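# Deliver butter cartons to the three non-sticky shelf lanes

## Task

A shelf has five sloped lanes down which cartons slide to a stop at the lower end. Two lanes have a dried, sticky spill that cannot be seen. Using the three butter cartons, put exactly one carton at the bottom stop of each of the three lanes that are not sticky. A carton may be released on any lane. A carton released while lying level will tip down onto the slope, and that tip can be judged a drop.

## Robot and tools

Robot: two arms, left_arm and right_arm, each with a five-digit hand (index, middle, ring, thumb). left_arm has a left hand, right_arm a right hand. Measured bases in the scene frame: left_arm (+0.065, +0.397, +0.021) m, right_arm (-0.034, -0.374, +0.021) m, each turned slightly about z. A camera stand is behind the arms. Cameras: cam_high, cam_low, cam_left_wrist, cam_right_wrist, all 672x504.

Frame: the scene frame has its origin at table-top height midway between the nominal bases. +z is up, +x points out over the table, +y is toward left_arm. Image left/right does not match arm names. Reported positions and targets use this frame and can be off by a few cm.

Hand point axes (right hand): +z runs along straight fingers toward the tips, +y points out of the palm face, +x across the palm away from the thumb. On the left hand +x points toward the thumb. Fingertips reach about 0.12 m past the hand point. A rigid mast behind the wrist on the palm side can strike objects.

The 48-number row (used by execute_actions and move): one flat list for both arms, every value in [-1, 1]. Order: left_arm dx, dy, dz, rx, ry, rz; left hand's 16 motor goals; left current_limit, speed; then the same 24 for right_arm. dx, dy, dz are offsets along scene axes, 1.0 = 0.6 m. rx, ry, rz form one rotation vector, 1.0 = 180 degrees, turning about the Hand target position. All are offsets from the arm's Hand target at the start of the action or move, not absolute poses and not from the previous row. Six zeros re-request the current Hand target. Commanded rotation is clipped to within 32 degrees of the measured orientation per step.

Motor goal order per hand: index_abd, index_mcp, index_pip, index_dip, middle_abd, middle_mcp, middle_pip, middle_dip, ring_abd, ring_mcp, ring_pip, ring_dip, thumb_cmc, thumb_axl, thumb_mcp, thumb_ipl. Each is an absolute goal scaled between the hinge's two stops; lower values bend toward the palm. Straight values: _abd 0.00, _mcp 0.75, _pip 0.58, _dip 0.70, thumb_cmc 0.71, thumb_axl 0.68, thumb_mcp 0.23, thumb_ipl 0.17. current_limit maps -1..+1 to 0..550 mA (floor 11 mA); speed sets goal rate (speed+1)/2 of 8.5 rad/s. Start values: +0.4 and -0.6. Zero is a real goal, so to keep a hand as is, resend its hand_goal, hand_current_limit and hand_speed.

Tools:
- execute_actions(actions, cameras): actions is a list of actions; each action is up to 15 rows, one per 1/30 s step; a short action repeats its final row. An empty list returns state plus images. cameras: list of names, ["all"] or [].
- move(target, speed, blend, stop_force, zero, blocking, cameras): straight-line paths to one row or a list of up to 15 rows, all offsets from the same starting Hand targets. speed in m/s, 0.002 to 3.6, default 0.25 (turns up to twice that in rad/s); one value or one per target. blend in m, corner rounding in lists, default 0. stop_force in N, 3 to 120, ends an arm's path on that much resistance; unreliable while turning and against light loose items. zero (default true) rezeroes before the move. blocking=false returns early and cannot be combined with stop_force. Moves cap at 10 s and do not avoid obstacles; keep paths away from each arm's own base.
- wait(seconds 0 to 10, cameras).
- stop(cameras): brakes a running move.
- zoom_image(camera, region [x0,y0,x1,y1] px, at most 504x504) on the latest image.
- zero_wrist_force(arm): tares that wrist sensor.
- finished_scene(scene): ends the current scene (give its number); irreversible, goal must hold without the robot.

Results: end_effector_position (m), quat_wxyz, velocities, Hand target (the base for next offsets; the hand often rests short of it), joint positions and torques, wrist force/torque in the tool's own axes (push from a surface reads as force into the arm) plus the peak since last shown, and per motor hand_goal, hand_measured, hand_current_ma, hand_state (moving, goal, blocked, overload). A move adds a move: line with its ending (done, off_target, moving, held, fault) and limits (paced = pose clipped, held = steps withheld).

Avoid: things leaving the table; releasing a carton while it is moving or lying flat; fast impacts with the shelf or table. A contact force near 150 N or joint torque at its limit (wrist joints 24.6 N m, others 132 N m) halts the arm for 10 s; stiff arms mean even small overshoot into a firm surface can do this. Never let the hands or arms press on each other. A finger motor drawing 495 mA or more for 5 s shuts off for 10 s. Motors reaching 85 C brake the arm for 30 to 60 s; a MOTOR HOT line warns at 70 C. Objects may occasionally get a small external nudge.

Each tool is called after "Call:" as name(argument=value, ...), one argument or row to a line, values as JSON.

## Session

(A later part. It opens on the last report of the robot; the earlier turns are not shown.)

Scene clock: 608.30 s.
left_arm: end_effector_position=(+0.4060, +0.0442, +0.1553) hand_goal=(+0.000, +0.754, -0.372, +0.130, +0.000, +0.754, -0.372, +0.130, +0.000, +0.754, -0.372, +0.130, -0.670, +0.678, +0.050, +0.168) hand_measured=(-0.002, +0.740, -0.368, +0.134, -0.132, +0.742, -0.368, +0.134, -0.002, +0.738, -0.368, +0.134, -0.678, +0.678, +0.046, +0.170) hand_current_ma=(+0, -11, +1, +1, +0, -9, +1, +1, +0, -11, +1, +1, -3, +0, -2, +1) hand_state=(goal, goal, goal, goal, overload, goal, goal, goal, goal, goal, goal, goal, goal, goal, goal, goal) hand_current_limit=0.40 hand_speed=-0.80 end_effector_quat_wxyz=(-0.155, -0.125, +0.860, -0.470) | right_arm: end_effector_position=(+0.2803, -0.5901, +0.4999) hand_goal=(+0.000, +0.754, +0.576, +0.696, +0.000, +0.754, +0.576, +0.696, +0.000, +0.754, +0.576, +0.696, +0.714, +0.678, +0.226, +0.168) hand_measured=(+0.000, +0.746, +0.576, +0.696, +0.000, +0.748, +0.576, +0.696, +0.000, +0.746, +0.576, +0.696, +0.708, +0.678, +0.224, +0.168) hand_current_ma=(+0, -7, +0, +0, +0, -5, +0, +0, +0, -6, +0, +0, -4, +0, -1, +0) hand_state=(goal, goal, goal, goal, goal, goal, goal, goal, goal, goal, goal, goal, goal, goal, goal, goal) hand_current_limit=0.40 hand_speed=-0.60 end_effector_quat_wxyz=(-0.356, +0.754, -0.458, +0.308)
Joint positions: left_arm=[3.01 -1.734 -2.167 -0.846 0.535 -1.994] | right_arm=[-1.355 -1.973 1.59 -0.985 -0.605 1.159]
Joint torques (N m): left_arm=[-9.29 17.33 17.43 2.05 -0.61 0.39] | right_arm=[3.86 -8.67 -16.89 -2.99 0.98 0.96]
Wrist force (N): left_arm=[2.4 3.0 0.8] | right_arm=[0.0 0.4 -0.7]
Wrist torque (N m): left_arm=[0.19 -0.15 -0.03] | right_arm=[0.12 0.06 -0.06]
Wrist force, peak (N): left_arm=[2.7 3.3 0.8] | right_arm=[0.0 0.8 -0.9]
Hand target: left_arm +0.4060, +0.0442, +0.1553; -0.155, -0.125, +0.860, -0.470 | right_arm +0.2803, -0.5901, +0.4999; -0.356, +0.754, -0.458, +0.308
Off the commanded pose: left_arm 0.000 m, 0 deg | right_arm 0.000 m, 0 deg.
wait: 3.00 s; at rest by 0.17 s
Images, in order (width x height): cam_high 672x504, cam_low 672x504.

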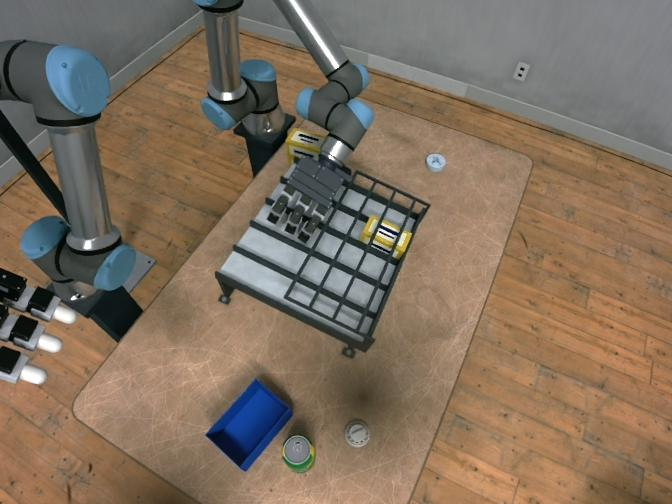

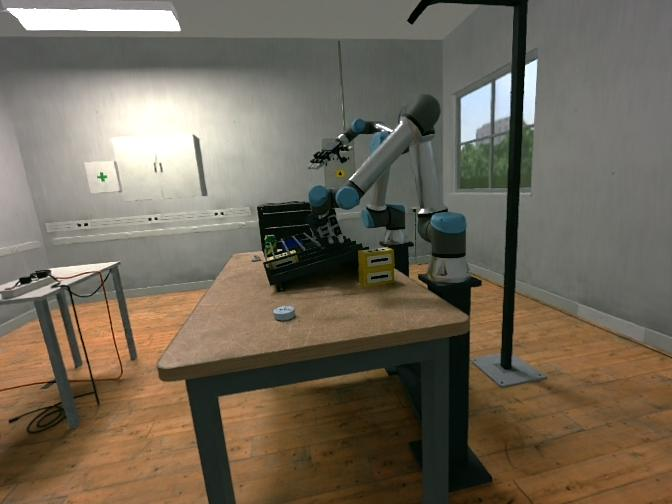

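Call:
move(
  target=[
    [0.05,0.05,0.283,0,0,0,0,0.8,-0.372,0.13,0,0.8,-0.372,0.13,0,0.8,-0.372,0.13,-0.67,0.677,0.05,0.168,0.4,-0.5,0,0,0,0,0,0,0,0.754,0.576,0.696,0,0.754,0.576,0.696,0,0.754,0.576,0.696,0.714,0.678,0.226,0.168,0.4,-0.6],
    [0.1567,0.3432,0.375,-0.0802,-0.1025,-0.4591,0,0.8,-0.372,0.13,0,0.8,-0.372,0.13,0,0.8,-0.372,0.13,-0.67,0.677,0.05,0.168,0.4,-0.5,0,0,0,0,0,0,0,0.754,0.576,0.696,0,0.754,0.576,0.696,0,0.754,0.576,0.696,0.714,0.678,0.226,0.168,0.4,-0.6],
    [-0.0767,0.4263,0.3412,-0.179,-0.0217,-0.9491,0,0.8,-0.372,0.13,0,0.8,-0.372,0.13,0,0.8,-0.372,0.13,-0.67,0.677,0.05,0.168,0.4,-0.5,0,0,0,0,0,0,0,0.754,0.576,0.696,0,0.754,0.576,0.696,0,0.754,0.576,0.696,0.714,0.678,0.226,0.168,0.4,-0.6],
    [-0.1542,0.4647,0.0912,-0.179,-0.0217,-0.9491,0,0.8,-0.372,0.13,0,0.8,-0.372,0.13,0,0.8,-0.372,0.13,-0.67,0.677,0.05,0.168,0.4,-0.5,0,0,0,0,0,0,0,0.754,0.576,0.696,0,0.754,0.576,0.696,0,0.754,0.576,0.696,0.714,0.678,0.226,0.168,0.4,-0.6],
  ],
  speed=[0.3, 0.5, 0.5, 0.25],
  blend=0.04,
  cameras=["cam_high","cam_low"],
)

Call:
zoom_image(
  camera="cam_high",
  region=[250, 80, 370, 200],
)

Call:
zoom_image(
  camera="cam_low",
  region=[320, 190, 430, 300],
)

Scene clock: 709.20 s.
left_arm: end_effector_position=(+0.3135, +0.3231, +0.2101) hand_goal=(+0.000, +0.800, -0.372, +0.130, +0.000, +0.800, -0.372, +0.130, +0.000, +0.800, -0.372, +0.130, -0.670, +0.678, +0.050, +0.168) hand_measured=(-0.002, +0.786, -0.370, +0.134, -0.132, +0.788, -0.370, +0.134, -0.002, +0.784, -0.370, +0.132, -0.672, +0.678, +0.046, +0.170) hand_current_ma=(+0, -10, +1, +1, +0, -8, +1, +1, +0, -12, +1, +1, +0, +0, -1, +1) hand_state=(goal, goal, goal, goal, overload, goal, goal, goal, goal, goal, goal, goal, goal, goal, goal, goal) hand_current_limit=0.40 hand_speed=-0.50 end_effector_quat_wxyz=(-0.473, +0.876, +0.085, -0.035) | right_arm: end_effector_position=(+0.2803, -0.5901, +0.4999) hand_goal=(+0.000, +0.754, +0.576, +0.696, +0.000, +0.754, +0.576, +0.696, +0.000, +0.754, +0.576, +0.696, +0.714, +0.678, +0.226, +0.168) hand_measured=(+0.000, +0.746, +0.576, +0.696, +0.000, +0.748, +0.576, +0.696, +0.000, +0.746, +0.576, +0.696, +0.708, +0.678, +0.224, +0.168) hand_current_ma=(+0, -7, +0, +0, +0, -5, +0, +0, +0, -6, +0, +0, -4, +0, -1, +0) hand_state=(goal, goal, goal, goal, goal, goal, goal, goal, goal, goal, goal, goal, goal, goal, goal, goal) hand_current_limit=0.40 hand_speed=-0.60 end_effector_quat_wxyz=(-0.356, +0.754, -0.458, +0.308)
Joint positions: left_arm=[2.849 -1.209 -2.233 -1.887 2.403 0.783] | right_arm=[-1.355 -1.973 1.59 -0.985 -0.605 1.159]
Joint torques (N m): left_arm=[-9.32 -3.33 14.58 2.2 0.37 -2.61] | right_arm=[4.04 -7.65 -17.7 -3.08 1.06 0.89]
Wrist force (N): left_arm=[2.3 3.1 0.5] | right_arm=[0.1 0.5 -1.0]
Wrist torque (N m): left_arm=[0.16 -0.16 -0.16] | right_arm=[0.16 0.05 -0.04]
Wrist force, peak (N): left_arm=[1.6 5.3 2.4] | right_arm=[0.2 0.6 -1.2]
Hand target: left_arm +0.3135, +0.3230, +0.2100; -0.473, +0.876, +0.085, -0.035 | right_arm +0.2803, -0.5901, +0.4999; -0.356, +0.754, -0.458, +0.308
Off the commanded pose: left_arm 0.000 m, 0 deg | right_arm 0.000 m, 0 deg.
move: done
Images, in order (width x height): cam_high 672x504, cam_low 672x504.

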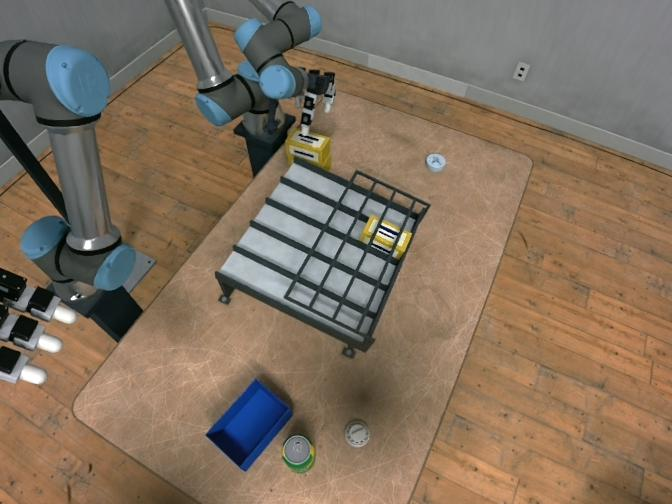

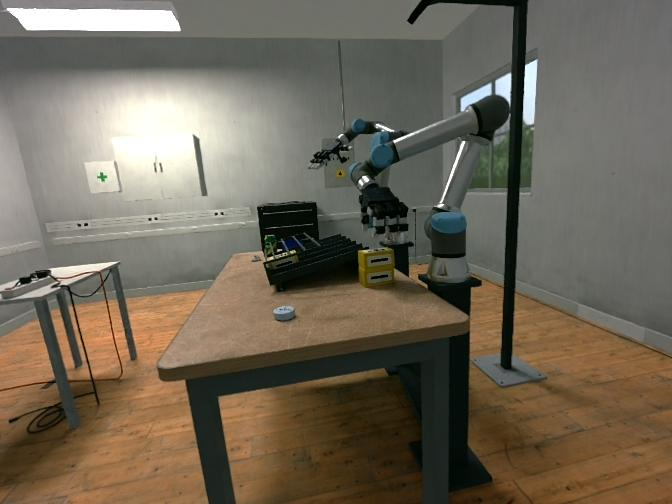

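Scaled by 4.200.

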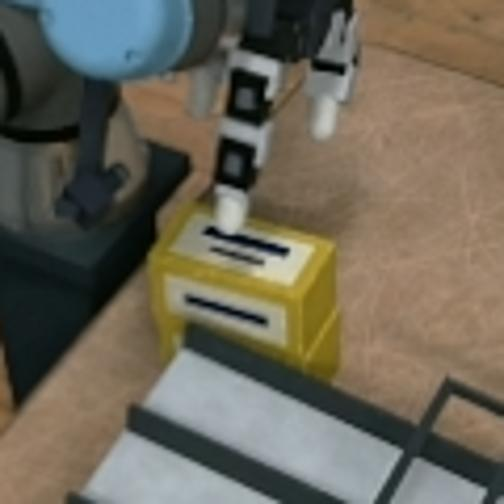

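Scaled by 4.582.

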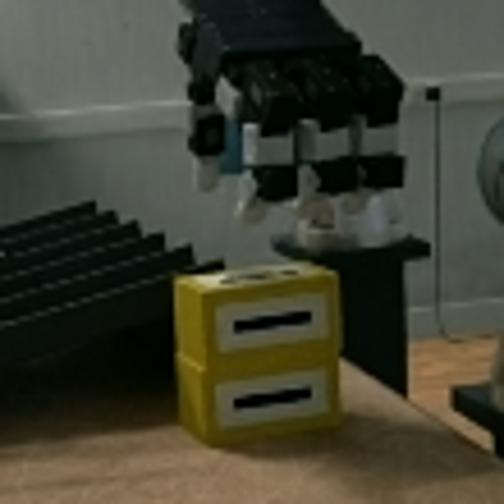

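Call:
move(
  target=[
    [0,-0.0167,-0.03,0,0,0,0,0.8,-0.372,0.13,0,0.8,-0.372,0.13,0,0.8,-0.372,0.13,-0.67,0.677,0.05,0.168,0.4,-0.5,0,0,0,0,0,0,0,0.754,0.576,0.696,0,0.754,0.576,0.696,0,0.754,0.576,0.696,0.714,0.678,0.226,0.168,0.4,-0.6],
    [0,-0.0167,-0.1475,0,0,0,0,0.8,-0.372,0.13,0,0.8,-0.372,0.13,0,0.8,-0.372,0.13,-0.67,0.677,0.05,0.168,0.4,-0.5,0,0,0,0,0,0,0,0.754,0.576,0.696,0,0.754,0.576,0.696,0,0.754,0.576,0.696,0.714,0.678,0.226,0.168,0.4,-0.6],
  ],
  speed=0.08,
  blend=0.005,
  stop_force=6,
  cameras=["cam_high","cam_low"],
)

Call:
zoom_image(
  camera="cam_high",
  region=[260, 90, 360, 190],
)

Call:
zoom_image(
  camera="cam_low",
  region=[320, 190, 430, 300],
)

Scene clock: 733.63 s.
left_arm: end_effector_position=(+0.3135, +0.3130, +0.1215) hand_goal=(+0.000, +0.800, -0.372, +0.130, +0.000, +0.800, -0.372, +0.130, +0.000, +0.800, -0.372, +0.130, -0.670, +0.678, +0.050, +0.168) hand_measured=(-0.002, +0.786, -0.370, +0.134, -0.132, +0.788, -0.370, +0.134, -0.002, +0.784, -0.370, +0.132, -0.672, +0.678, +0.046, +0.170) hand_current_ma=(+0, -10, +1, +1, +0, -8, +1, +1, +0, -12, +1, +1, +0, +0, -1, +1) hand_state=(goal, goal, goal, goal, overload, goal, goal, goal, goal, goal, goal, goal, goal, goal, goal, goal) hand_current_limit=0.40 hand_speed=-0.50 end_effector_quat_wxyz=(-0.473, +0.876, +0.085, -0.035) | right_arm: end_effector_position=(+0.2803, -0.5901, +0.4999) hand_goal=(+0.000, +0.754, +0.576, +0.696, +0.000, +0.754, +0.576, +0.696, +0.000, +0.754, +0.576, +0.696, +0.714, +0.678, +0.226, +0.168) hand_measured=(+0.000, +0.746, +0.576, +0.696, +0.000, +0.748, +0.576, +0.696, +0.000, +0.746, +0.576, +0.696, +0.708, +0.678, +0.224, +0.168) hand_current_ma=(+0, -7, +0, +0, +0, -5, +0, +0, +0, -6, +0, +0, -4, +0, -1, +0) hand_state=(goal, goal, goal, goal, goal, goal, goal, goal, goal, goal, goal, goal, goal, goal, goal, goal) hand_current_limit=0.40 hand_speed=-0.60 end_effector_quat_wxyz=(-0.356, +0.754, -0.458, +0.308)
Joint positions: left_arm=[2.818 -1.353 -2.384 -1.619 2.385 0.746] | right_arm=[-1.355 -1.973 1.59 -0.985 -0.605 1.159]
Joint torques (N m): left_arm=[3.22 17.85 32.27 2.98 2.92 -0.06] | right_arm=[3.88 -6.64 -17.65 -3.08 1.01 0.88]
Wrist force (N): left_arm=[2.7 3.2 0.3] | right_arm=[0.4 0.8 -0.8]
Wrist torque (N m): left_arm=[0.26 -0.24 -0.13] | right_arm=[0.18 0.00 -0.02]
Wrist force, peak (N): left_arm=[2.2 4.1 0.6] | right_arm=[0.1 0.5 -1.3]
Hand target: left_arm +0.3135, +0.3130, +0.1215; -0.473, +0.876, +0.085, -0.035 | right_arm +0.2803, -0.5901, +0.4999; -0.356, +0.754, -0.458, +0.308
Off the commanded pose: left_arm 0.000 m, 0 deg | right_arm 0.000 m, 0 deg.
move: done
Images, in order (width x height): cam_high 672x504, cam_low 672x504.

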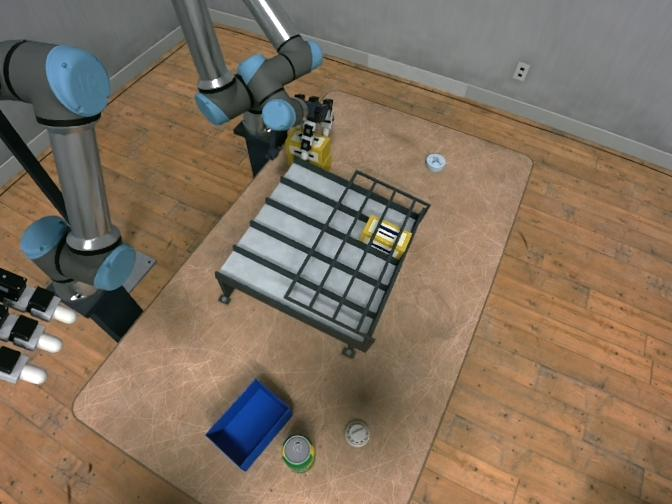

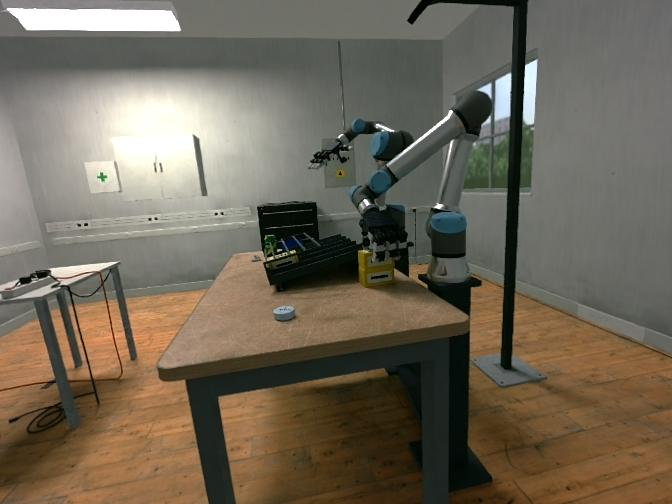

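Scaled by 5.040.

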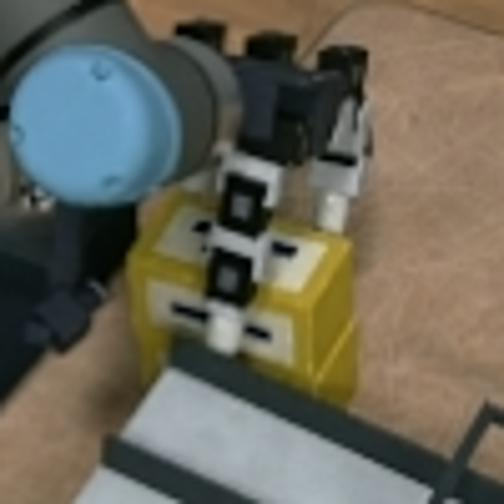

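Scaled by 4.582.

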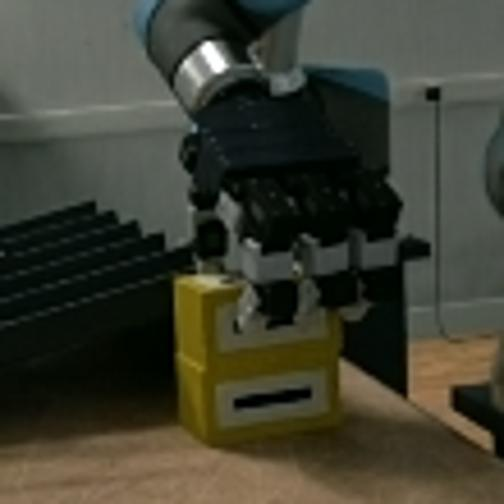

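Call:
move(
  target=[0,0,0,0,0,0,0,0.40,-0.372,0.13,0,0.40,-0.372,0.13,0,0.8,-0.372,0.13,-0.67,0.677,-0.42,0.168,0.5,-0.85,0,0,0,0,0,0,0,0.754,0.576,0.696,0,0.754,0.576,0.696,0,0.754,0.576,0.696,0.714,0.678,0.226,0.168,0.4,-0.6],
  speed=0.1,
)

Call:
move(
  target=[0,0,0.08,0,0,0,0,0.40,-0.372,0.13,0,0.40,-0.372,0.13,0,0.8,-0.372,0.13,-0.67,0.677,-0.42,0.168,0.5,-0.85,0,0,0,0,0,0,0,0.754,0.576,0.696,0,0.754,0.576,0.696,0,0.754,0.576,0.696,0.714,0.678,0.226,0.168,0.4,-0.6],
  speed=0.08,
  cameras=["cam_high","cam_low"],
)

Call:
zoom_image(
  camera="cam_low",
  region=[320, 180, 430, 290],
)

Scene clock: 743.77 s.
left_arm: end_effector_position=(+0.3135, +0.3130, +0.1215) hand_goal=(+0.000, +0.400, -0.372, +0.130, +0.000, +0.400, -0.372, +0.130, +0.000, +0.800, -0.372, +0.130, -0.670, +0.678, -0.420, +0.168) hand_measured=(-0.002, +0.570, -0.350, +0.132, -0.132, +0.600, -0.350, +0.132, -0.002, +0.784, -0.370, +0.132, -0.666, +0.678, -0.092, +0.202) hand_current_ma=(+0, +412, +18, +0, +0, +413, +20, +0, +0, -12, +1, +1, +1, +0, +412, +63) hand_state=(goal, blocked, blocked, goal, overload, blocked, blocked, goal, goal, goal, goal, goal, goal, goal, blocked, blocked) hand_current_limit=0.50 hand_speed=-0.85 end_effector_quat_wxyz=(-0.473, +0.876, +0.085, -0.035) | right_arm: end_effector_position=(+0.2803, -0.5901, +0.4999) hand_goal=(+0.000, +0.754, +0.576, +0.696, +0.000, +0.754, +0.576, +0.696, +0.000, +0.754, +0.576, +0.696, +0.714, +0.678, +0.226, +0.168) hand_measured=(+0.000, +0.746, +0.576, +0.696, +0.000, +0.748, +0.576, +0.696, +0.000, +0.746, +0.576, +0.696, +0.708, +0.678, +0.224, +0.168) hand_current_ma=(+0, -7, +0, +0, +0, -5, +0, +0, +0, -6, +0, +0, -4, +0, -1, +0) hand_state=(goal, goal, goal, goal, goal, goal, goal, goal, goal, goal, goal, goal, goal, goal, goal, goal) hand_current_limit=0.40 hand_speed=-0.60 end_effector_quat_wxyz=(-0.356, +0.754, -0.458, +0.308)
Joint positions: left_arm=[2.818 -1.353 -2.384 -1.619 2.385 0.746] | right_arm=[-1.355 -1.973 1.59 -0.985 -0.605 1.159]
Joint torques (N m): left_arm=[-7.89 14.96 28.18 2.97 0.16 -2.31] | right_arm=[4.54 -5.77 -17.95 -3.23 0.92 1.02]
Wrist force (N): left_arm=[2.5 -7.0 -1.1] | right_arm=[0.2 0.7 -0.9]
Wrist torque (N m): left_arm=[0.13 -0.21 -0.03] | right_arm=[0.18 0.04 -0.04]
Wrist force, peak (N): left_arm=[2.5 -7.0 -1.2] | right_arm=[0.2 0.5 -1.3]
Hand target: left_arm +0.3135, +0.3130, +0.1215; -0.473, +0.876, +0.085, -0.035 | right_arm +0.2803, -0.5901, +0.4999; -0.356, +0.754, -0.458, +0.308
Off the commanded pose: left_arm 0.000 m, 0 deg | right_arm 0.000 m, 0 deg.
move: done

Scene clock: 744.80 s.
left_arm: end_effector_position=(+0.3136, +0.3130, +0.1695) hand_goal=(+0.000, +0.400, -0.372, +0.130, +0.000, +0.400, -0.372, +0.130, +0.000, +0.800, -0.372, +0.130, -0.670, +0.678, -0.420, +0.168) hand_measured=(-0.002, +0.538, -0.320, +0.154, -0.094, +0.532, -0.304, +0.174, -0.002, +0.784, -0.370, +0.132, -0.654, +0.684, -0.092, +0.210) hand_current_ma=(+0, +412, +79, +22, +0, +397, +120, +61, +0, -12, +1, +1, +12, +3, +412, +87) hand_state=(goal, blocked, blocked, blocked, overload, blocked, blocked, blocked, goal, goal, goal, goal, goal, goal, blocked, blocked) hand_current_limit=0.50 hand_speed=-0.85 end_effector_quat_wxyz=(-0.473, +0.876, +0.085, -0.034) | right_arm: end_effector_position=(+0.2803, -0.5901, +0.4999) hand_goal=(+0.000, +0.754, +0.576, +0.696, +0.000, +0.754, +0.576, +0.696, +0.000, +0.754, +0.576, +0.696, +0.714, +0.678, +0.226, +0.168) hand_measured=(+0.000, +0.746, +0.576, +0.696, +0.000, +0.748, +0.576, +0.696, +0.000, +0.746, +0.576, +0.696, +0.708, +0.678, +0.224, +0.168) hand_current_ma=(+0, -7, +0, +0, +0, -5, +0, +0, +0, -6, +0, +0, -4, +0, -1, +0) hand_state=(goal, goal, goal, goal, goal, goal, goal, goal, goal, goal, goal, goal, goal, goal, goal, goal) hand_current_limit=0.40 hand_speed=-0.60 end_effector_quat_wxyz=(-0.356, +0.754, -0.458, +0.308)
Joint positions: left_arm=[2.819 -1.276 -2.296 -1.783 2.385 0.746] | right_arm=[-1.355 -1.973 1.59 -0.985 -0.605 1.159]
Joint torques (N m): left_arm=[-8.46 1.19 12.32 1.86 0.72 -2.48] | right_arm=[4.79 -6.38 -17.77 -3.16 0.98 0.89]
Wrist force (N): left_arm=[2.4 8.3 2.8] | right_arm=[0.1 0.5 -0.8]
Wrist torque (N m): left_arm=[0.54 -0.14 -0.16] | right_arm=[0.14 0.05 -0.05]
Wrist force, peak (N): left_arm=[2.1 8.9 3.3] | right_arm=[0.4 0.7 -1.1]
Hand target: left_arm +0.3135, +0.3130, +0.1695; -0.473, +0.876, +0.085, -0.035 | right_arm +0.2803, -0.5901, +0.4999; -0.356, +0.754, -0.458, +0.308
Off the commanded pose: left_arm 0.000 m, 0 deg | right_arm 0.000 m, 0 deg.
move: done
Images, in order (width x height): cam_high 672x504, cam_low 672x504.

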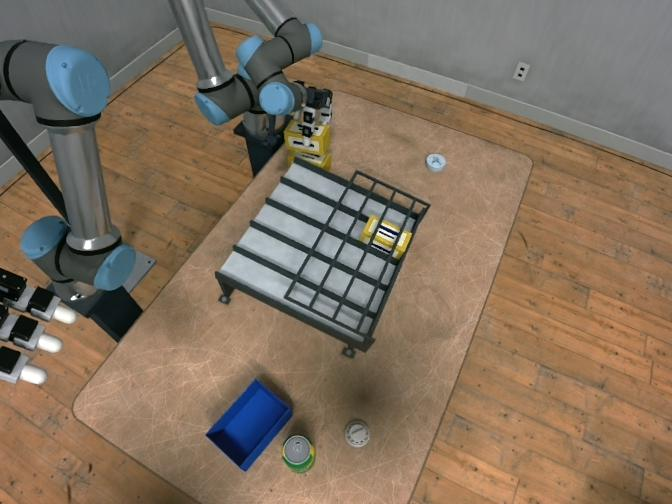

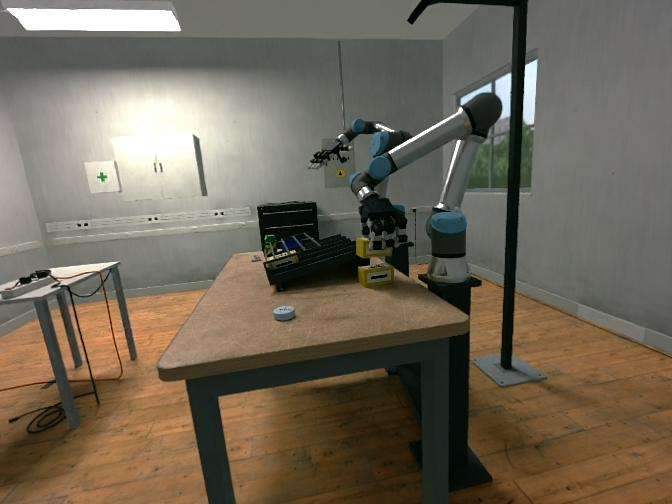

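Scaled by 4.582.

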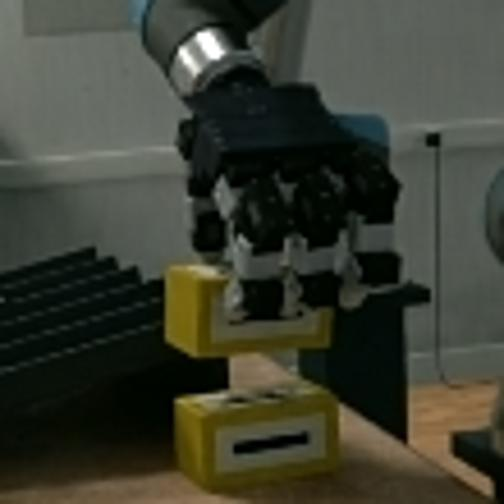

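Call:
move(
  target=[
    [0.02,-0.02,0.151,0,0,0,0,0.40,-0.372,0.13,0,0.40,-0.372,0.13,0,0.8,-0.372,0.13,-0.67,0.677,-0.42,0.168,0.5,-0.85,0,0,0,0,0,0,0,0.754,0.576,0.696,0,0.754,0.576,0.696,0,0.754,0.576,0.696,0.714,0.678,0.226,0.168,0.4,-0.6],
    [0.164,-0.465,0.12,-0.0122,0.0993,-0.025,0,0.40,-0.372,0.13,0,0.40,-0.372,0.13,0,0.8,-0.372,0.13,-0.67,0.677,-0.42,0.168,0.5,-0.85,0,0,0,0,0,0,0,0.754,0.576,0.696,0,0.754,0.576,0.696,0,0.754,0.576,0.696,0.714,0.678,0.226,0.168,0.4,-0.6],
    [0.164,-0.465,0.059,-0.0122,0.0993,-0.025,0,0.40,-0.372,0.13,0,0.40,-0.372,0.13,0,0.8,-0.372,0.13,-0.67,0.677,-0.42,0.168,0.5,-0.85,0,0,0,0,0,0,0,0.754,0.576,0.696,0,0.754,0.576,0.696,0,0.754,0.576,0.696,0.714,0.678,0.226,0.168,0.4,-0.6],
  ],
  speed=[0.12, 0.25, 0.15],
  blend=0.02,
  cameras=["cam_high","cam_low"],
)

Call:
zoom_image(
  camera="cam_high",
  region=[235, 140, 355, 260],
)

Call:
zoom_image(
  camera="cam_low",
  region=[300, 205, 380, 275],
)

Scene clock: 763.80 s.
left_arm: end_effector_position=(+0.4119, +0.0340, +0.2049) hand_goal=(+0.000, +0.400, -0.372, +0.130, +0.000, +0.400, -0.372, +0.130, +0.000, +0.800, -0.372, +0.130, -0.670, +0.678, -0.420, +0.168) hand_measured=(+0.000, +0.538, -0.314, +0.156, -0.080, +0.514, -0.302, +0.178, -0.002, +0.784, -0.370, +0.132, -0.640, +0.690, -0.092, +0.212) hand_current_ma=(+0, +412, +90, +25, +0, +309, +124, +68, +0, -12, +1, +1, +32, +9, +412, +93) hand_state=(goal, blocked, blocked, blocked, overload, blocked, blocked, blocked, goal, goal, goal, goal, blocked, goal, blocked, blocked) hand_current_limit=0.50 hand_speed=-0.85 end_effector_quat_wxyz=(-0.465, +0.872, -0.025, -0.153) | right_arm: end_effector_position=(+0.2803, -0.5901, +0.4999) hand_goal=(+0.000, +0.754, +0.576, +0.696, +0.000, +0.754, +0.576, +0.696, +0.000, +0.754, +0.576, +0.696, +0.714, +0.678, +0.226, +0.168) hand_measured=(+0.000, +0.746, +0.576, +0.696, +0.000, +0.748, +0.576, +0.696, +0.000, +0.746, +0.576, +0.696, +0.708, +0.678, +0.224, +0.168) hand_current_ma=(+0, -7, +0, +0, +0, -5, +0, +0, +0, -6, +0, +0, -4, +0, -1, +0) hand_state=(goal, goal, goal, goal, goal, goal, goal, goal, goal, goal, goal, goal, goal, goal, goal, goal) hand_current_limit=0.40 hand_speed=-0.60 end_effector_quat_wxyz=(-0.356, +0.754, -0.458, +0.308)
Joint positions: left_arm=[2.47 -2.026 -1.334 -2.292 2.062 0.679] | right_arm=[-1.355 -1.973 1.59 -0.985 -0.605 1.159]
Joint torques (N m): left_arm=[7.86 50.62 25.95 0.51 3.19 3] | right_arm=[4.14 -5.36 -18.92 -3.06 0.86 0.97]
Wrist force (N): left_arm=[5.4 7.1 2.7] | right_arm=[0.2 0.5 -1.1]
Wrist torque (N m): left_arm=[0.45 -0.30 -0.04] | right_arm=[0.18 0.04 -0.04]
Wrist force, peak (N): left_arm=[5.9 9.1 3.9] | right_arm=[0.2 0.8 -1.2]
Hand target: left_arm +0.4119, +0.0340, +0.2049; -0.465, +0.872, -0.025, -0.153 | right_arm +0.2803, -0.5901, +0.4999; -0.356, +0.754, -0.458, +0.308
Off the commanded pose: left_arm 0.000 m, 0 deg | right_arm 0.000 m, 0 deg.
move: done; blend cut to 0.0183 m at target 2
Images, in order (width x height): cam_high 672x504, cam_low 672x504.

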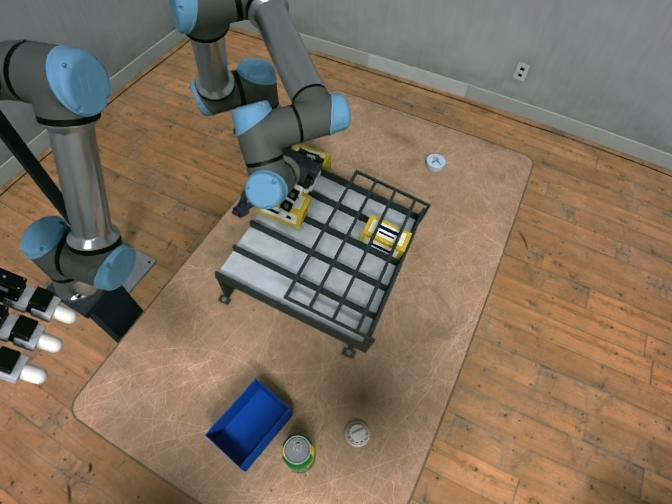

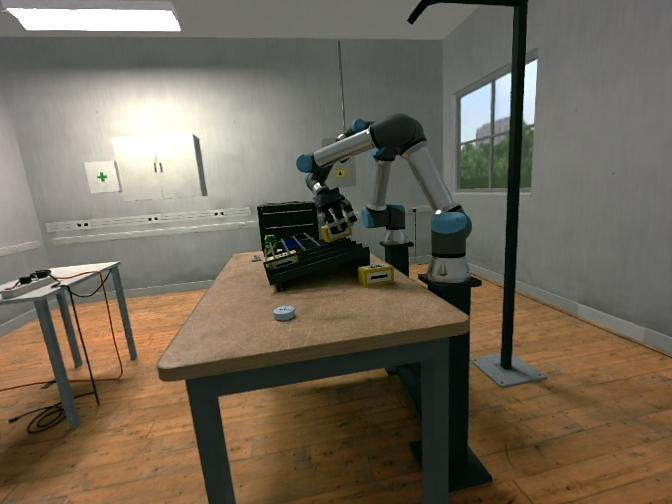

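Scaled by 4.200.

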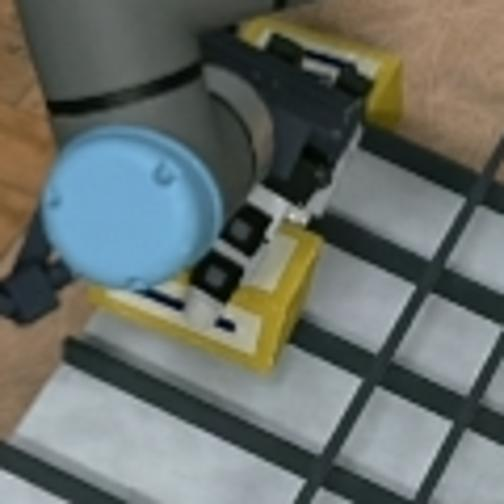

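Scaled by 6.300.

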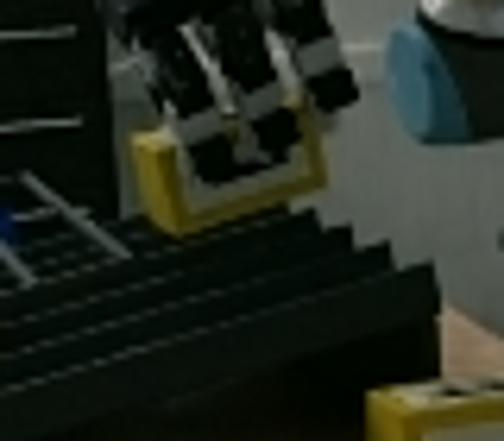

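Call:
move(
  target=[0,-0.0217,-0.02,0,0,-0.0306,0,0.40,-0.372,0.13,0,0.40,-0.372,0.13,0,0.8,-0.372,0.13,-0.67,0.677,-0.42,0.168,0.5,-0.85,0,0,0,0,0,0,0,0.754,0.576,0.696,0,0.754,0.576,0.696,0,0.754,0.576,0.696,0.714,0.678,0.226,0.168,0.4,-0.6],
  speed=0.12,
  cameras=["cam_high","cam_low"],
)

Call:
zoom_image(
  camera="cam_high",
  region=[245, 170, 325, 250],
)

Call:
zoom_image(
  camera="cam_low",
  region=[300, 205, 380, 275],
)

Scene clock: 789.30 s.
left_arm: end_effector_position=(+0.4119, +0.0209, +0.1927) hand_goal=(+0.000, +0.400, -0.372, +0.130, +0.000, +0.400, -0.372, +0.130, +0.000, +0.800, -0.372, +0.130, -0.670, +0.678, -0.420, +0.168) hand_measured=(+0.000, +0.538, -0.314, +0.156, -0.080, +0.514, -0.302, +0.178, -0.002, +0.784, -0.370, +0.132, -0.640, +0.690, -0.092, +0.212) hand_current_ma=(+0, +412, +90, +25, +0, +309, +124, +68, +0, -12, +1, +1, +33, +9, +413, +93) hand_state=(goal, blocked, blocked, blocked, overload, blocked, blocked, blocked, goal, goal, goal, goal, blocked, goal, blocked, blocked) hand_current_limit=0.50 hand_speed=-0.85 end_effector_quat_wxyz=(-0.472, +0.869, -0.067, -0.131) end_effector_velocity=(-0.001, +0.002, +0.001) end_effector_angular_velocity=(+0.003, +0.001, +0.014) | right_arm: end_effector_position=(+0.2803, -0.5901, +0.4999) hand_goal=(+0.000, +0.754, +0.576, +0.696, +0.000, +0.754, +0.576, +0.696, +0.000, +0.754, +0.576, +0.696, +0.714, +0.678, +0.226, +0.168) hand_measured=(+0.000, +0.746, +0.576, +0.696, +0.000, +0.748, +0.576, +0.696, +0.000, +0.746, +0.576, +0.696, +0.708, +0.678, +0.224, +0.168) hand_current_ma=(+0, -7, +0, +0, +0, -5, +0, +0, +0, -6, +0, +0, -4, +0, -1, +0) hand_state=(goal, goal, goal, goal, goal, goal, goal, goal, goal, goal, goal, goal, goal, goal, goal, goal) hand_current_limit=0.40 hand_speed=-0.60 end_effector_quat_wxyz=(-0.356, +0.754, -0.458, +0.308)
Joint positions: left_arm=[2.434 -2.042 -1.345 -2.244 2.112 0.722] | right_arm=[-1.355 -1.973 1.59 -0.985 -0.605 1.159]
Joint velocities: left_arm=[0.004 0.002 0 -0.009 -0.007 -0.008] | right_arm=[within noise]
Joint torques (N m): left_arm=[7.53 50.15 22.8 -1.88 -2.08 -2.3] | right_arm=[3.65 -4.44 -19.39 -3.13 0.85 0.94]
Wrist force (N): left_arm=[5.4 7.1 2.6] | right_arm=[0.1 0.5 -0.9]
Wrist torque (N m): left_arm=[0.49 -0.32 -0.11] | right_arm=[0.16 0.05 -0.05]
Wrist force, peak (N): left_arm=[5.3 7.7 2.8] | right_arm=[0.1 0.6 -1.3]
Hand target: left_arm +0.4119, +0.0210, +0.1929; -0.472, +0.869, -0.067, -0.131 | right_arm +0.2803, -0.5901, +0.4999; -0.356, +0.754, -0.458, +0.308
Off the commanded pose: left_arm 0.000 m, 0 deg | right_arm 0.000 m, 0 deg.
move: done
Images, in order (width x height): cam_high 672x504, cam_low 672x504.

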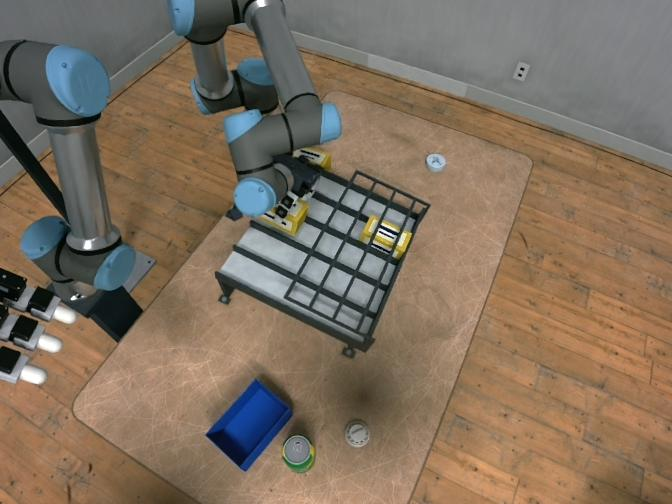

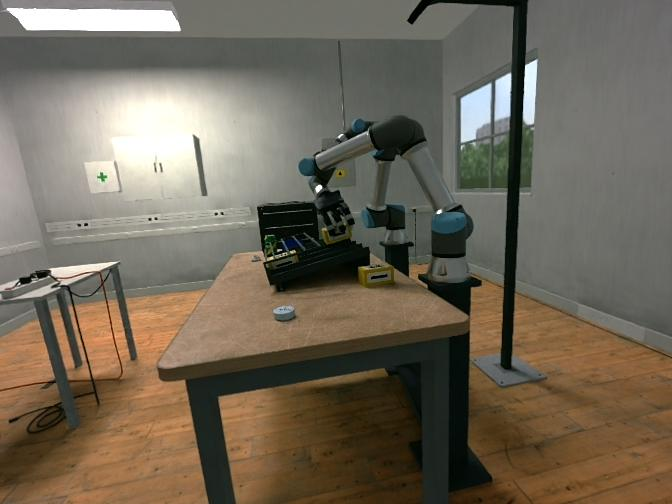

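Scaled by 6.300.

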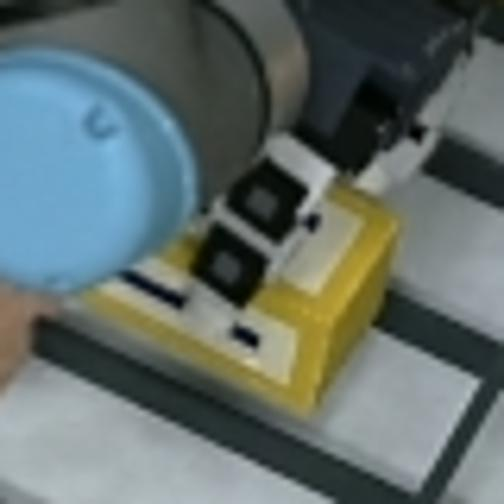

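Scaled by 6.300.

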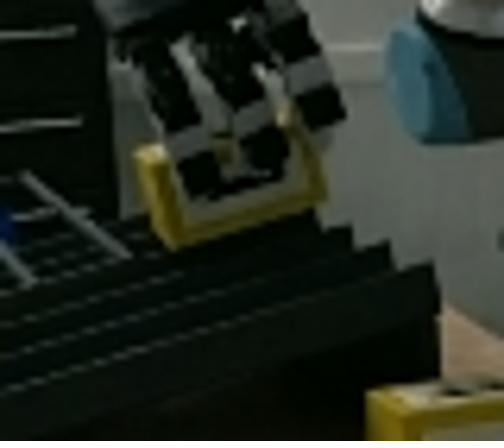

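Call:
move(
  target=[0,0.005,-0.08,0,0,0.006,0,0.40,-0.372,0.13,0,0.40,-0.372,0.13,0,0.8,-0.372,0.13,-0.67,0.677,-0.42,0.168,0.5,-0.85,0,0,0,0,0,0,0,0.754,0.576,0.696,0,0.754,0.576,0.696,0,0.754,0.576,0.696,0.714,0.678,0.226,0.168,0.4,-0.6],
  speed=0.03,
  stop_force=5,
  cameras=["cam_high","cam_low"],
)

Call:
zoom_image(
  camera="cam_high",
  region=[245, 170, 325, 250],
)

Call:
zoom_image(
  camera="cam_low",
  region=[300, 205, 380, 275],
)

Scene clock: 801.80 s.
left_arm: end_effector_position=(+0.4119, +0.0236, +0.1519) hand_goal=(+0.000, +0.400, -0.372, +0.130, +0.000, +0.400, -0.372, +0.130, +0.000, +0.800, -0.372, +0.130, -0.670, +0.678, -0.420, +0.168) hand_measured=(+0.000, +0.538, -0.316, +0.146, -0.080, +0.510, -0.302, +0.172, -0.002, +0.784, -0.370, +0.132, -0.640, +0.690, -0.090, +0.218) hand_current_ma=(+0, +413, +85, +12, +0, +289, +124, +57, +0, -12, +1, +1, +33, +9, +412, +117) hand_state=(goal, blocked, blocked, goal, overload, blocked, blocked, blocked, goal, goal, goal, goal, blocked, goal, blocked, blocked) hand_current_limit=0.50 hand_speed=-0.85 end_effector_quat_wxyz=(-0.471, +0.870, -0.059, -0.135) | right_arm: end_effector_position=(+0.2803, -0.5901, +0.4999) hand_goal=(+0.000, +0.754, +0.576, +0.696, +0.000, +0.754, +0.576, +0.696, +0.000, +0.754, +0.576, +0.696, +0.714, +0.678, +0.226, +0.168) hand_measured=(+0.000, +0.746, +0.576, +0.696, +0.000, +0.748, +0.576, +0.696, +0.000, +0.746, +0.576, +0.696, +0.708, +0.678, +0.224, +0.168) hand_current_ma=(+0, -7, +0, +0, +0, -5, +0, +0, +0, -6, +0, +0, -4, +0, -1, +0) hand_state=(goal, goal, goal, goal, goal, goal, goal, goal, goal, goal, goal, goal, goal, goal, goal, goal) hand_current_limit=0.40 hand_speed=-0.60 end_effector_quat_wxyz=(-0.356, +0.754, -0.458, +0.308)
Joint positions: left_arm=[2.441 -2.068 -1.413 -2.153 2.103 0.714] | right_arm=[-1.355 -1.973 1.59 -0.985 -0.605 1.159]
Joint torques (N m): left_arm=[-10.28 50.84 34.1 1.49 1.6 3.09] | right_arm=[3.54 -3.59 -19.51 -3.05 0.91 1.04]
Wrist force (N): left_arm=[5.2 6.2 2.4] | right_arm=[0.1 0.6 -1.0]
Wrist torque (N m): left_arm=[0.41 -0.18 0.01] | right_arm=[0.17 0.05 -0.05]
Wrist force, peak (N): left_arm=[5.5 7.2 2.9] | right_arm=[0.3 0.7 -1.2]
Hand target: left_arm +0.4119, +0.0236, +0.1519; -0.471, +0.870, -0.059, -0.135 (not the last commanded pose) | right_arm +0.2803, -0.5901, +0.4999; -0.356, +0.754, -0.458, +0.308
Off the commanded pose: left_arm 0.007 m, 0 deg | right_arm 0.000 m, 0 deg.
move: contact (left_arm)
Images, in order (width x height): cam_high 672x504, cam_low 672x504.

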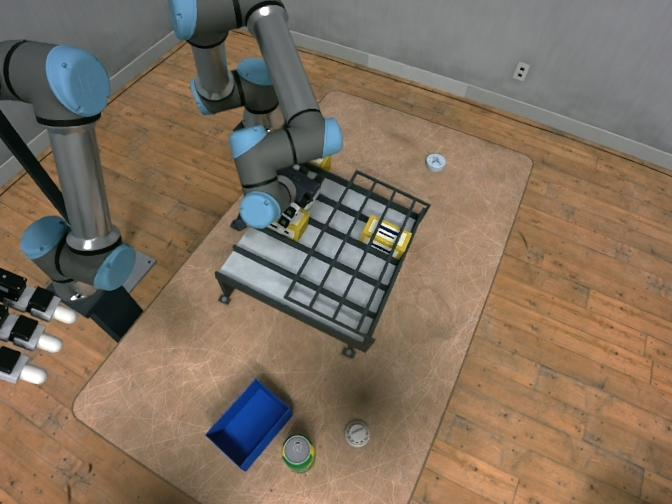

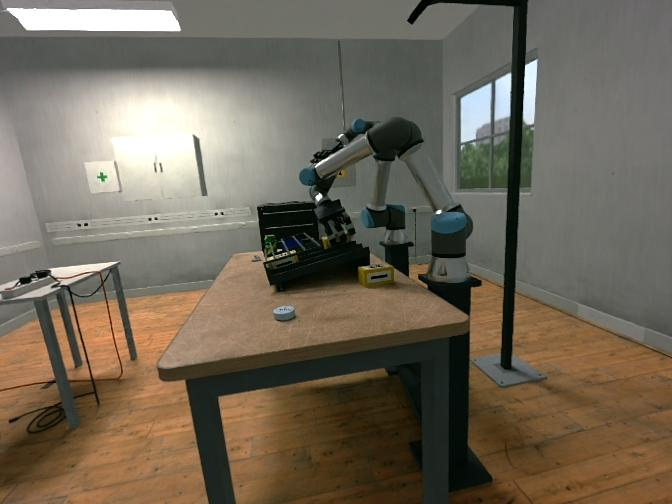

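Scaled by 6.300.

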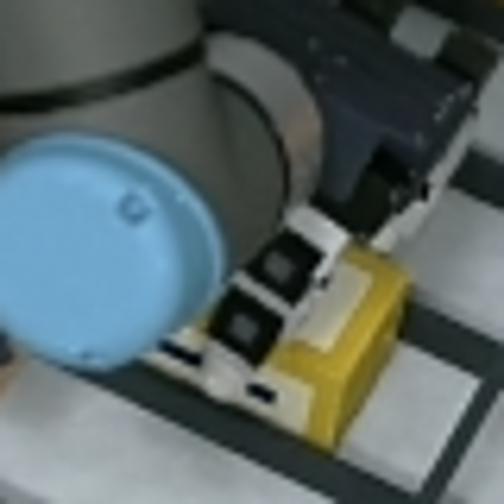

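Scaled by 6.300.

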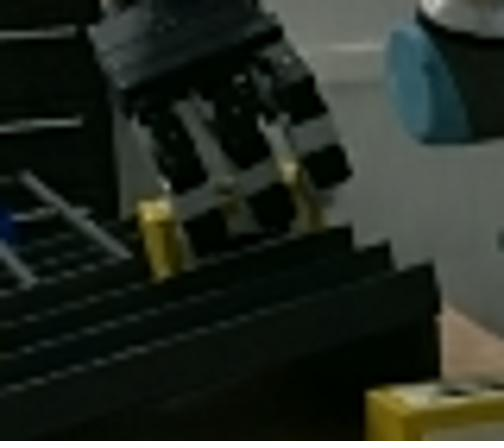

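Call:
move(
  target=[0,0,0,0,0,0,0,0.65,-0.372,0.13,0,0.65,-0.372,0.13,0,0.8,-0.372,0.13,-0.67,0.677,0.05,0.168,0.4,-0.93,0,0,0,0,0,0,0,0.754,0.576,0.696,0,0.754,0.576,0.696,0,0.754,0.576,0.696,0.714,0.678,0.226,0.168,0.4,-0.6],
  speed=0.1,
)

Call:
move(
  target=[0,0,0,0,0,0,0,0.78,-0.372,0.13,0,0.78,-0.372,0.13,0,0.8,-0.372,0.13,-0.67,0.677,0.05,0.168,0.4,-0.7,0,0,0,0,0,0,0,0.754,0.576,0.696,0,0.754,0.576,0.696,0,0.754,0.576,0.696,0.714,0.678,0.226,0.168,0.4,-0.6],
  speed=0.1,
  cameras=["cam_high","cam_low"],
)

Scene clock: 811.07 s.
left_arm: end_effector_position=(+0.4119, +0.0236, +0.1519) hand_goal=(+0.000, +0.650, -0.372, +0.130, +0.000, +0.650, -0.372, +0.130, +0.000, +0.800, -0.372, +0.130, -0.670, +0.678, +0.050, +0.168) hand_measured=(+0.000, +0.636, -0.368, +0.134, -0.080, +0.638, -0.368, +0.134, -0.002, +0.784, -0.370, +0.132, -0.662, +0.682, +0.046, +0.170) hand_current_ma=(+0, -10, +1, +1, +0, -8, +1, +1, +0, -12, +1, +1, +4, +1, -2, +1) hand_state=(goal, goal, goal, goal, overload, goal, goal, goal, goal, goal, goal, goal, goal, goal, goal, goal) hand_current_limit=0.40 hand_speed=-0.93 end_effector_quat_wxyz=(-0.471, +0.870, -0.059, -0.135) | right_arm: end_effector_position=(+0.2803, -0.5901, +0.4999) hand_goal=(+0.000, +0.754, +0.576, +0.696, +0.000, +0.754, +0.576, +0.696, +0.000, +0.754, +0.576, +0.696, +0.714, +0.678, +0.226, +0.168) hand_measured=(+0.000, +0.746, +0.576, +0.696, +0.000, +0.748, +0.576, +0.696, +0.000, +0.746, +0.576, +0.696, +0.708, +0.678, +0.224, +0.168) hand_current_ma=(+0, -7, +0, +0, +0, -5, +0, +0, +0, -6, +0, +0, -4, +0, -1, +0) hand_state=(goal, goal, goal, goal, goal, goal, goal, goal, goal, goal, goal, goal, goal, goal, goal, goal) hand_current_limit=0.40 hand_speed=-0.60 end_effector_quat_wxyz=(-0.356, +0.754, -0.458, +0.308)
Joint positions: left_arm=[2.441 -2.068 -1.413 -2.153 2.103 0.714] | right_arm=[-1.355 -1.973 1.59 -0.985 -0.605 1.159]
Joint torques (N m): left_arm=[-9.16 45.05 29.93 1.45 1.57 2.52] | right_arm=[4.15 -3.45 -20.79 -3.14 0.86 0.94]
Wrist force (N): left_arm=[3.7 2.4 0.3] | right_arm=[0.2 0.6 -1.2]
Wrist torque (N m): left_arm=[0.19 -0.19 0.12] | right_arm=[0.19 0.04 -0.04]
Wrist force, peak (N): left_arm=[5.3 6.6 2.5] | right_arm=[0.0 0.5 -1.4]
Hand target: left_arm +0.4119, +0.0236, +0.1519; -0.471, +0.870, -0.059, -0.135 | right_arm +0.2803, -0.5901, +0.4999; -0.356, +0.754, -0.458, +0.308
Off the commanded pose: left_arm 0.000 m, 0 deg | right_arm 0.000 m, 0 deg.
move: done

Scene clock: 811.57 s.
left_arm: end_effector_position=(+0.4119, +0.0236, +0.1519) hand_goal=(+0.000, +0.780, -0.372, +0.130, +0.000, +0.780, -0.372, +0.130, +0.000, +0.800, -0.372, +0.130, -0.670, +0.678, +0.050, +0.168) hand_measured=(+0.000, +0.764, -0.368, +0.134, -0.080, +0.766, -0.370, +0.134, -0.002, +0.784, -0.370, +0.132, -0.662, +0.682, +0.046, +0.170) hand_current_ma=(+0, -12, +1, +1, +0, -10, +1, +1, +0, -12, +1, +1, +4, +1, -2, +1) hand_state=(goal, goal, goal, goal, overload, goal, goal, goal, goal, goal, goal, goal, goal, goal, goal, goal) hand_current_limit=0.40 hand_speed=-0.70 end_effector_quat_wxyz=(-0.471, +0.870, -0.059, -0.135) | right_arm: end_effector_position=(+0.2803, -0.5901, +0.4999) hand_goal=(+0.000, +0.754, +0.576, +0.696, +0.000, +0.754, +0.576, +0.696, +0.000, +0.754, +0.576, +0.696, +0.714, +0.678, +0.226, +0.168) hand_measured=(+0.000, +0.746, +0.576, +0.696, +0.000, +0.748, +0.576, +0.696, +0.000, +0.746, +0.576, +0.696, +0.708, +0.678, +0.224, +0.168) hand_current_ma=(+0, -7, +0, +0, +0, -5, +0, +0, +0, -6, +0, +0, -4, +0, -1, +0) hand_state=(goal, goal, goal, goal, goal, goal, goal, goal, goal, goal, goal, goal, goal, goal, goal, goal) hand_current_limit=0.40 hand_speed=-0.60 end_effector_quat_wxyz=(-0.356, +0.754, -0.458, +0.308)
Joint positions: left_arm=[2.441 -2.068 -1.413 -2.153 2.103 0.714] | right_arm=[-1.355 -1.973 1.59 -0.985 -0.605 1.159]
Joint torques (N m): left_arm=[-9.7 42.12 28.7 1.46 1.55 2.52] | right_arm=[4.7 -3.07 -20.15 -3.15 0.84 0.89]
Wrist force (N): left_arm=[4.1 2.3 0.1] | right_arm=[0.2 0.5 -1.0]
Wrist torque (N m): left_arm=[0.18 -0.24 0.15] | right_arm=[0.15 0.03 -0.05]
Wrist force, peak (N): left_arm=[3.9 2.7 0.4] | right_arm=[0.0 0.7 -1.1]
Hand target: left_arm +0.4119, +0.0236, +0.1519; -0.471, +0.870, -0.059, -0.135 | right_arm +0.2803, -0.5901, +0.4999; -0.356, +0.754, -0.458, +0.308
Off the commanded pose: left_arm 0.000 m, 0 deg | right_arm 0.000 m, 0 deg.
move: done
Images, in order (width x height): cam_high 672x504, cam_low 672x504.

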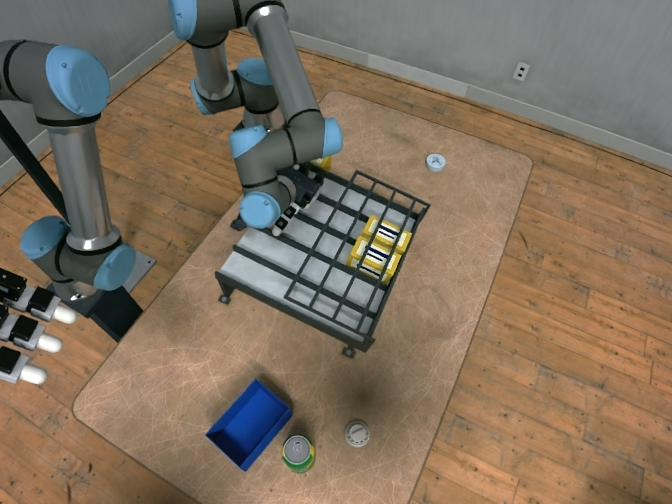

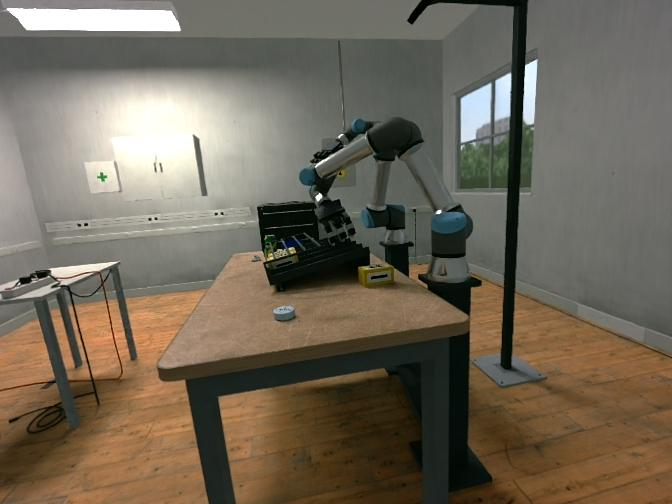

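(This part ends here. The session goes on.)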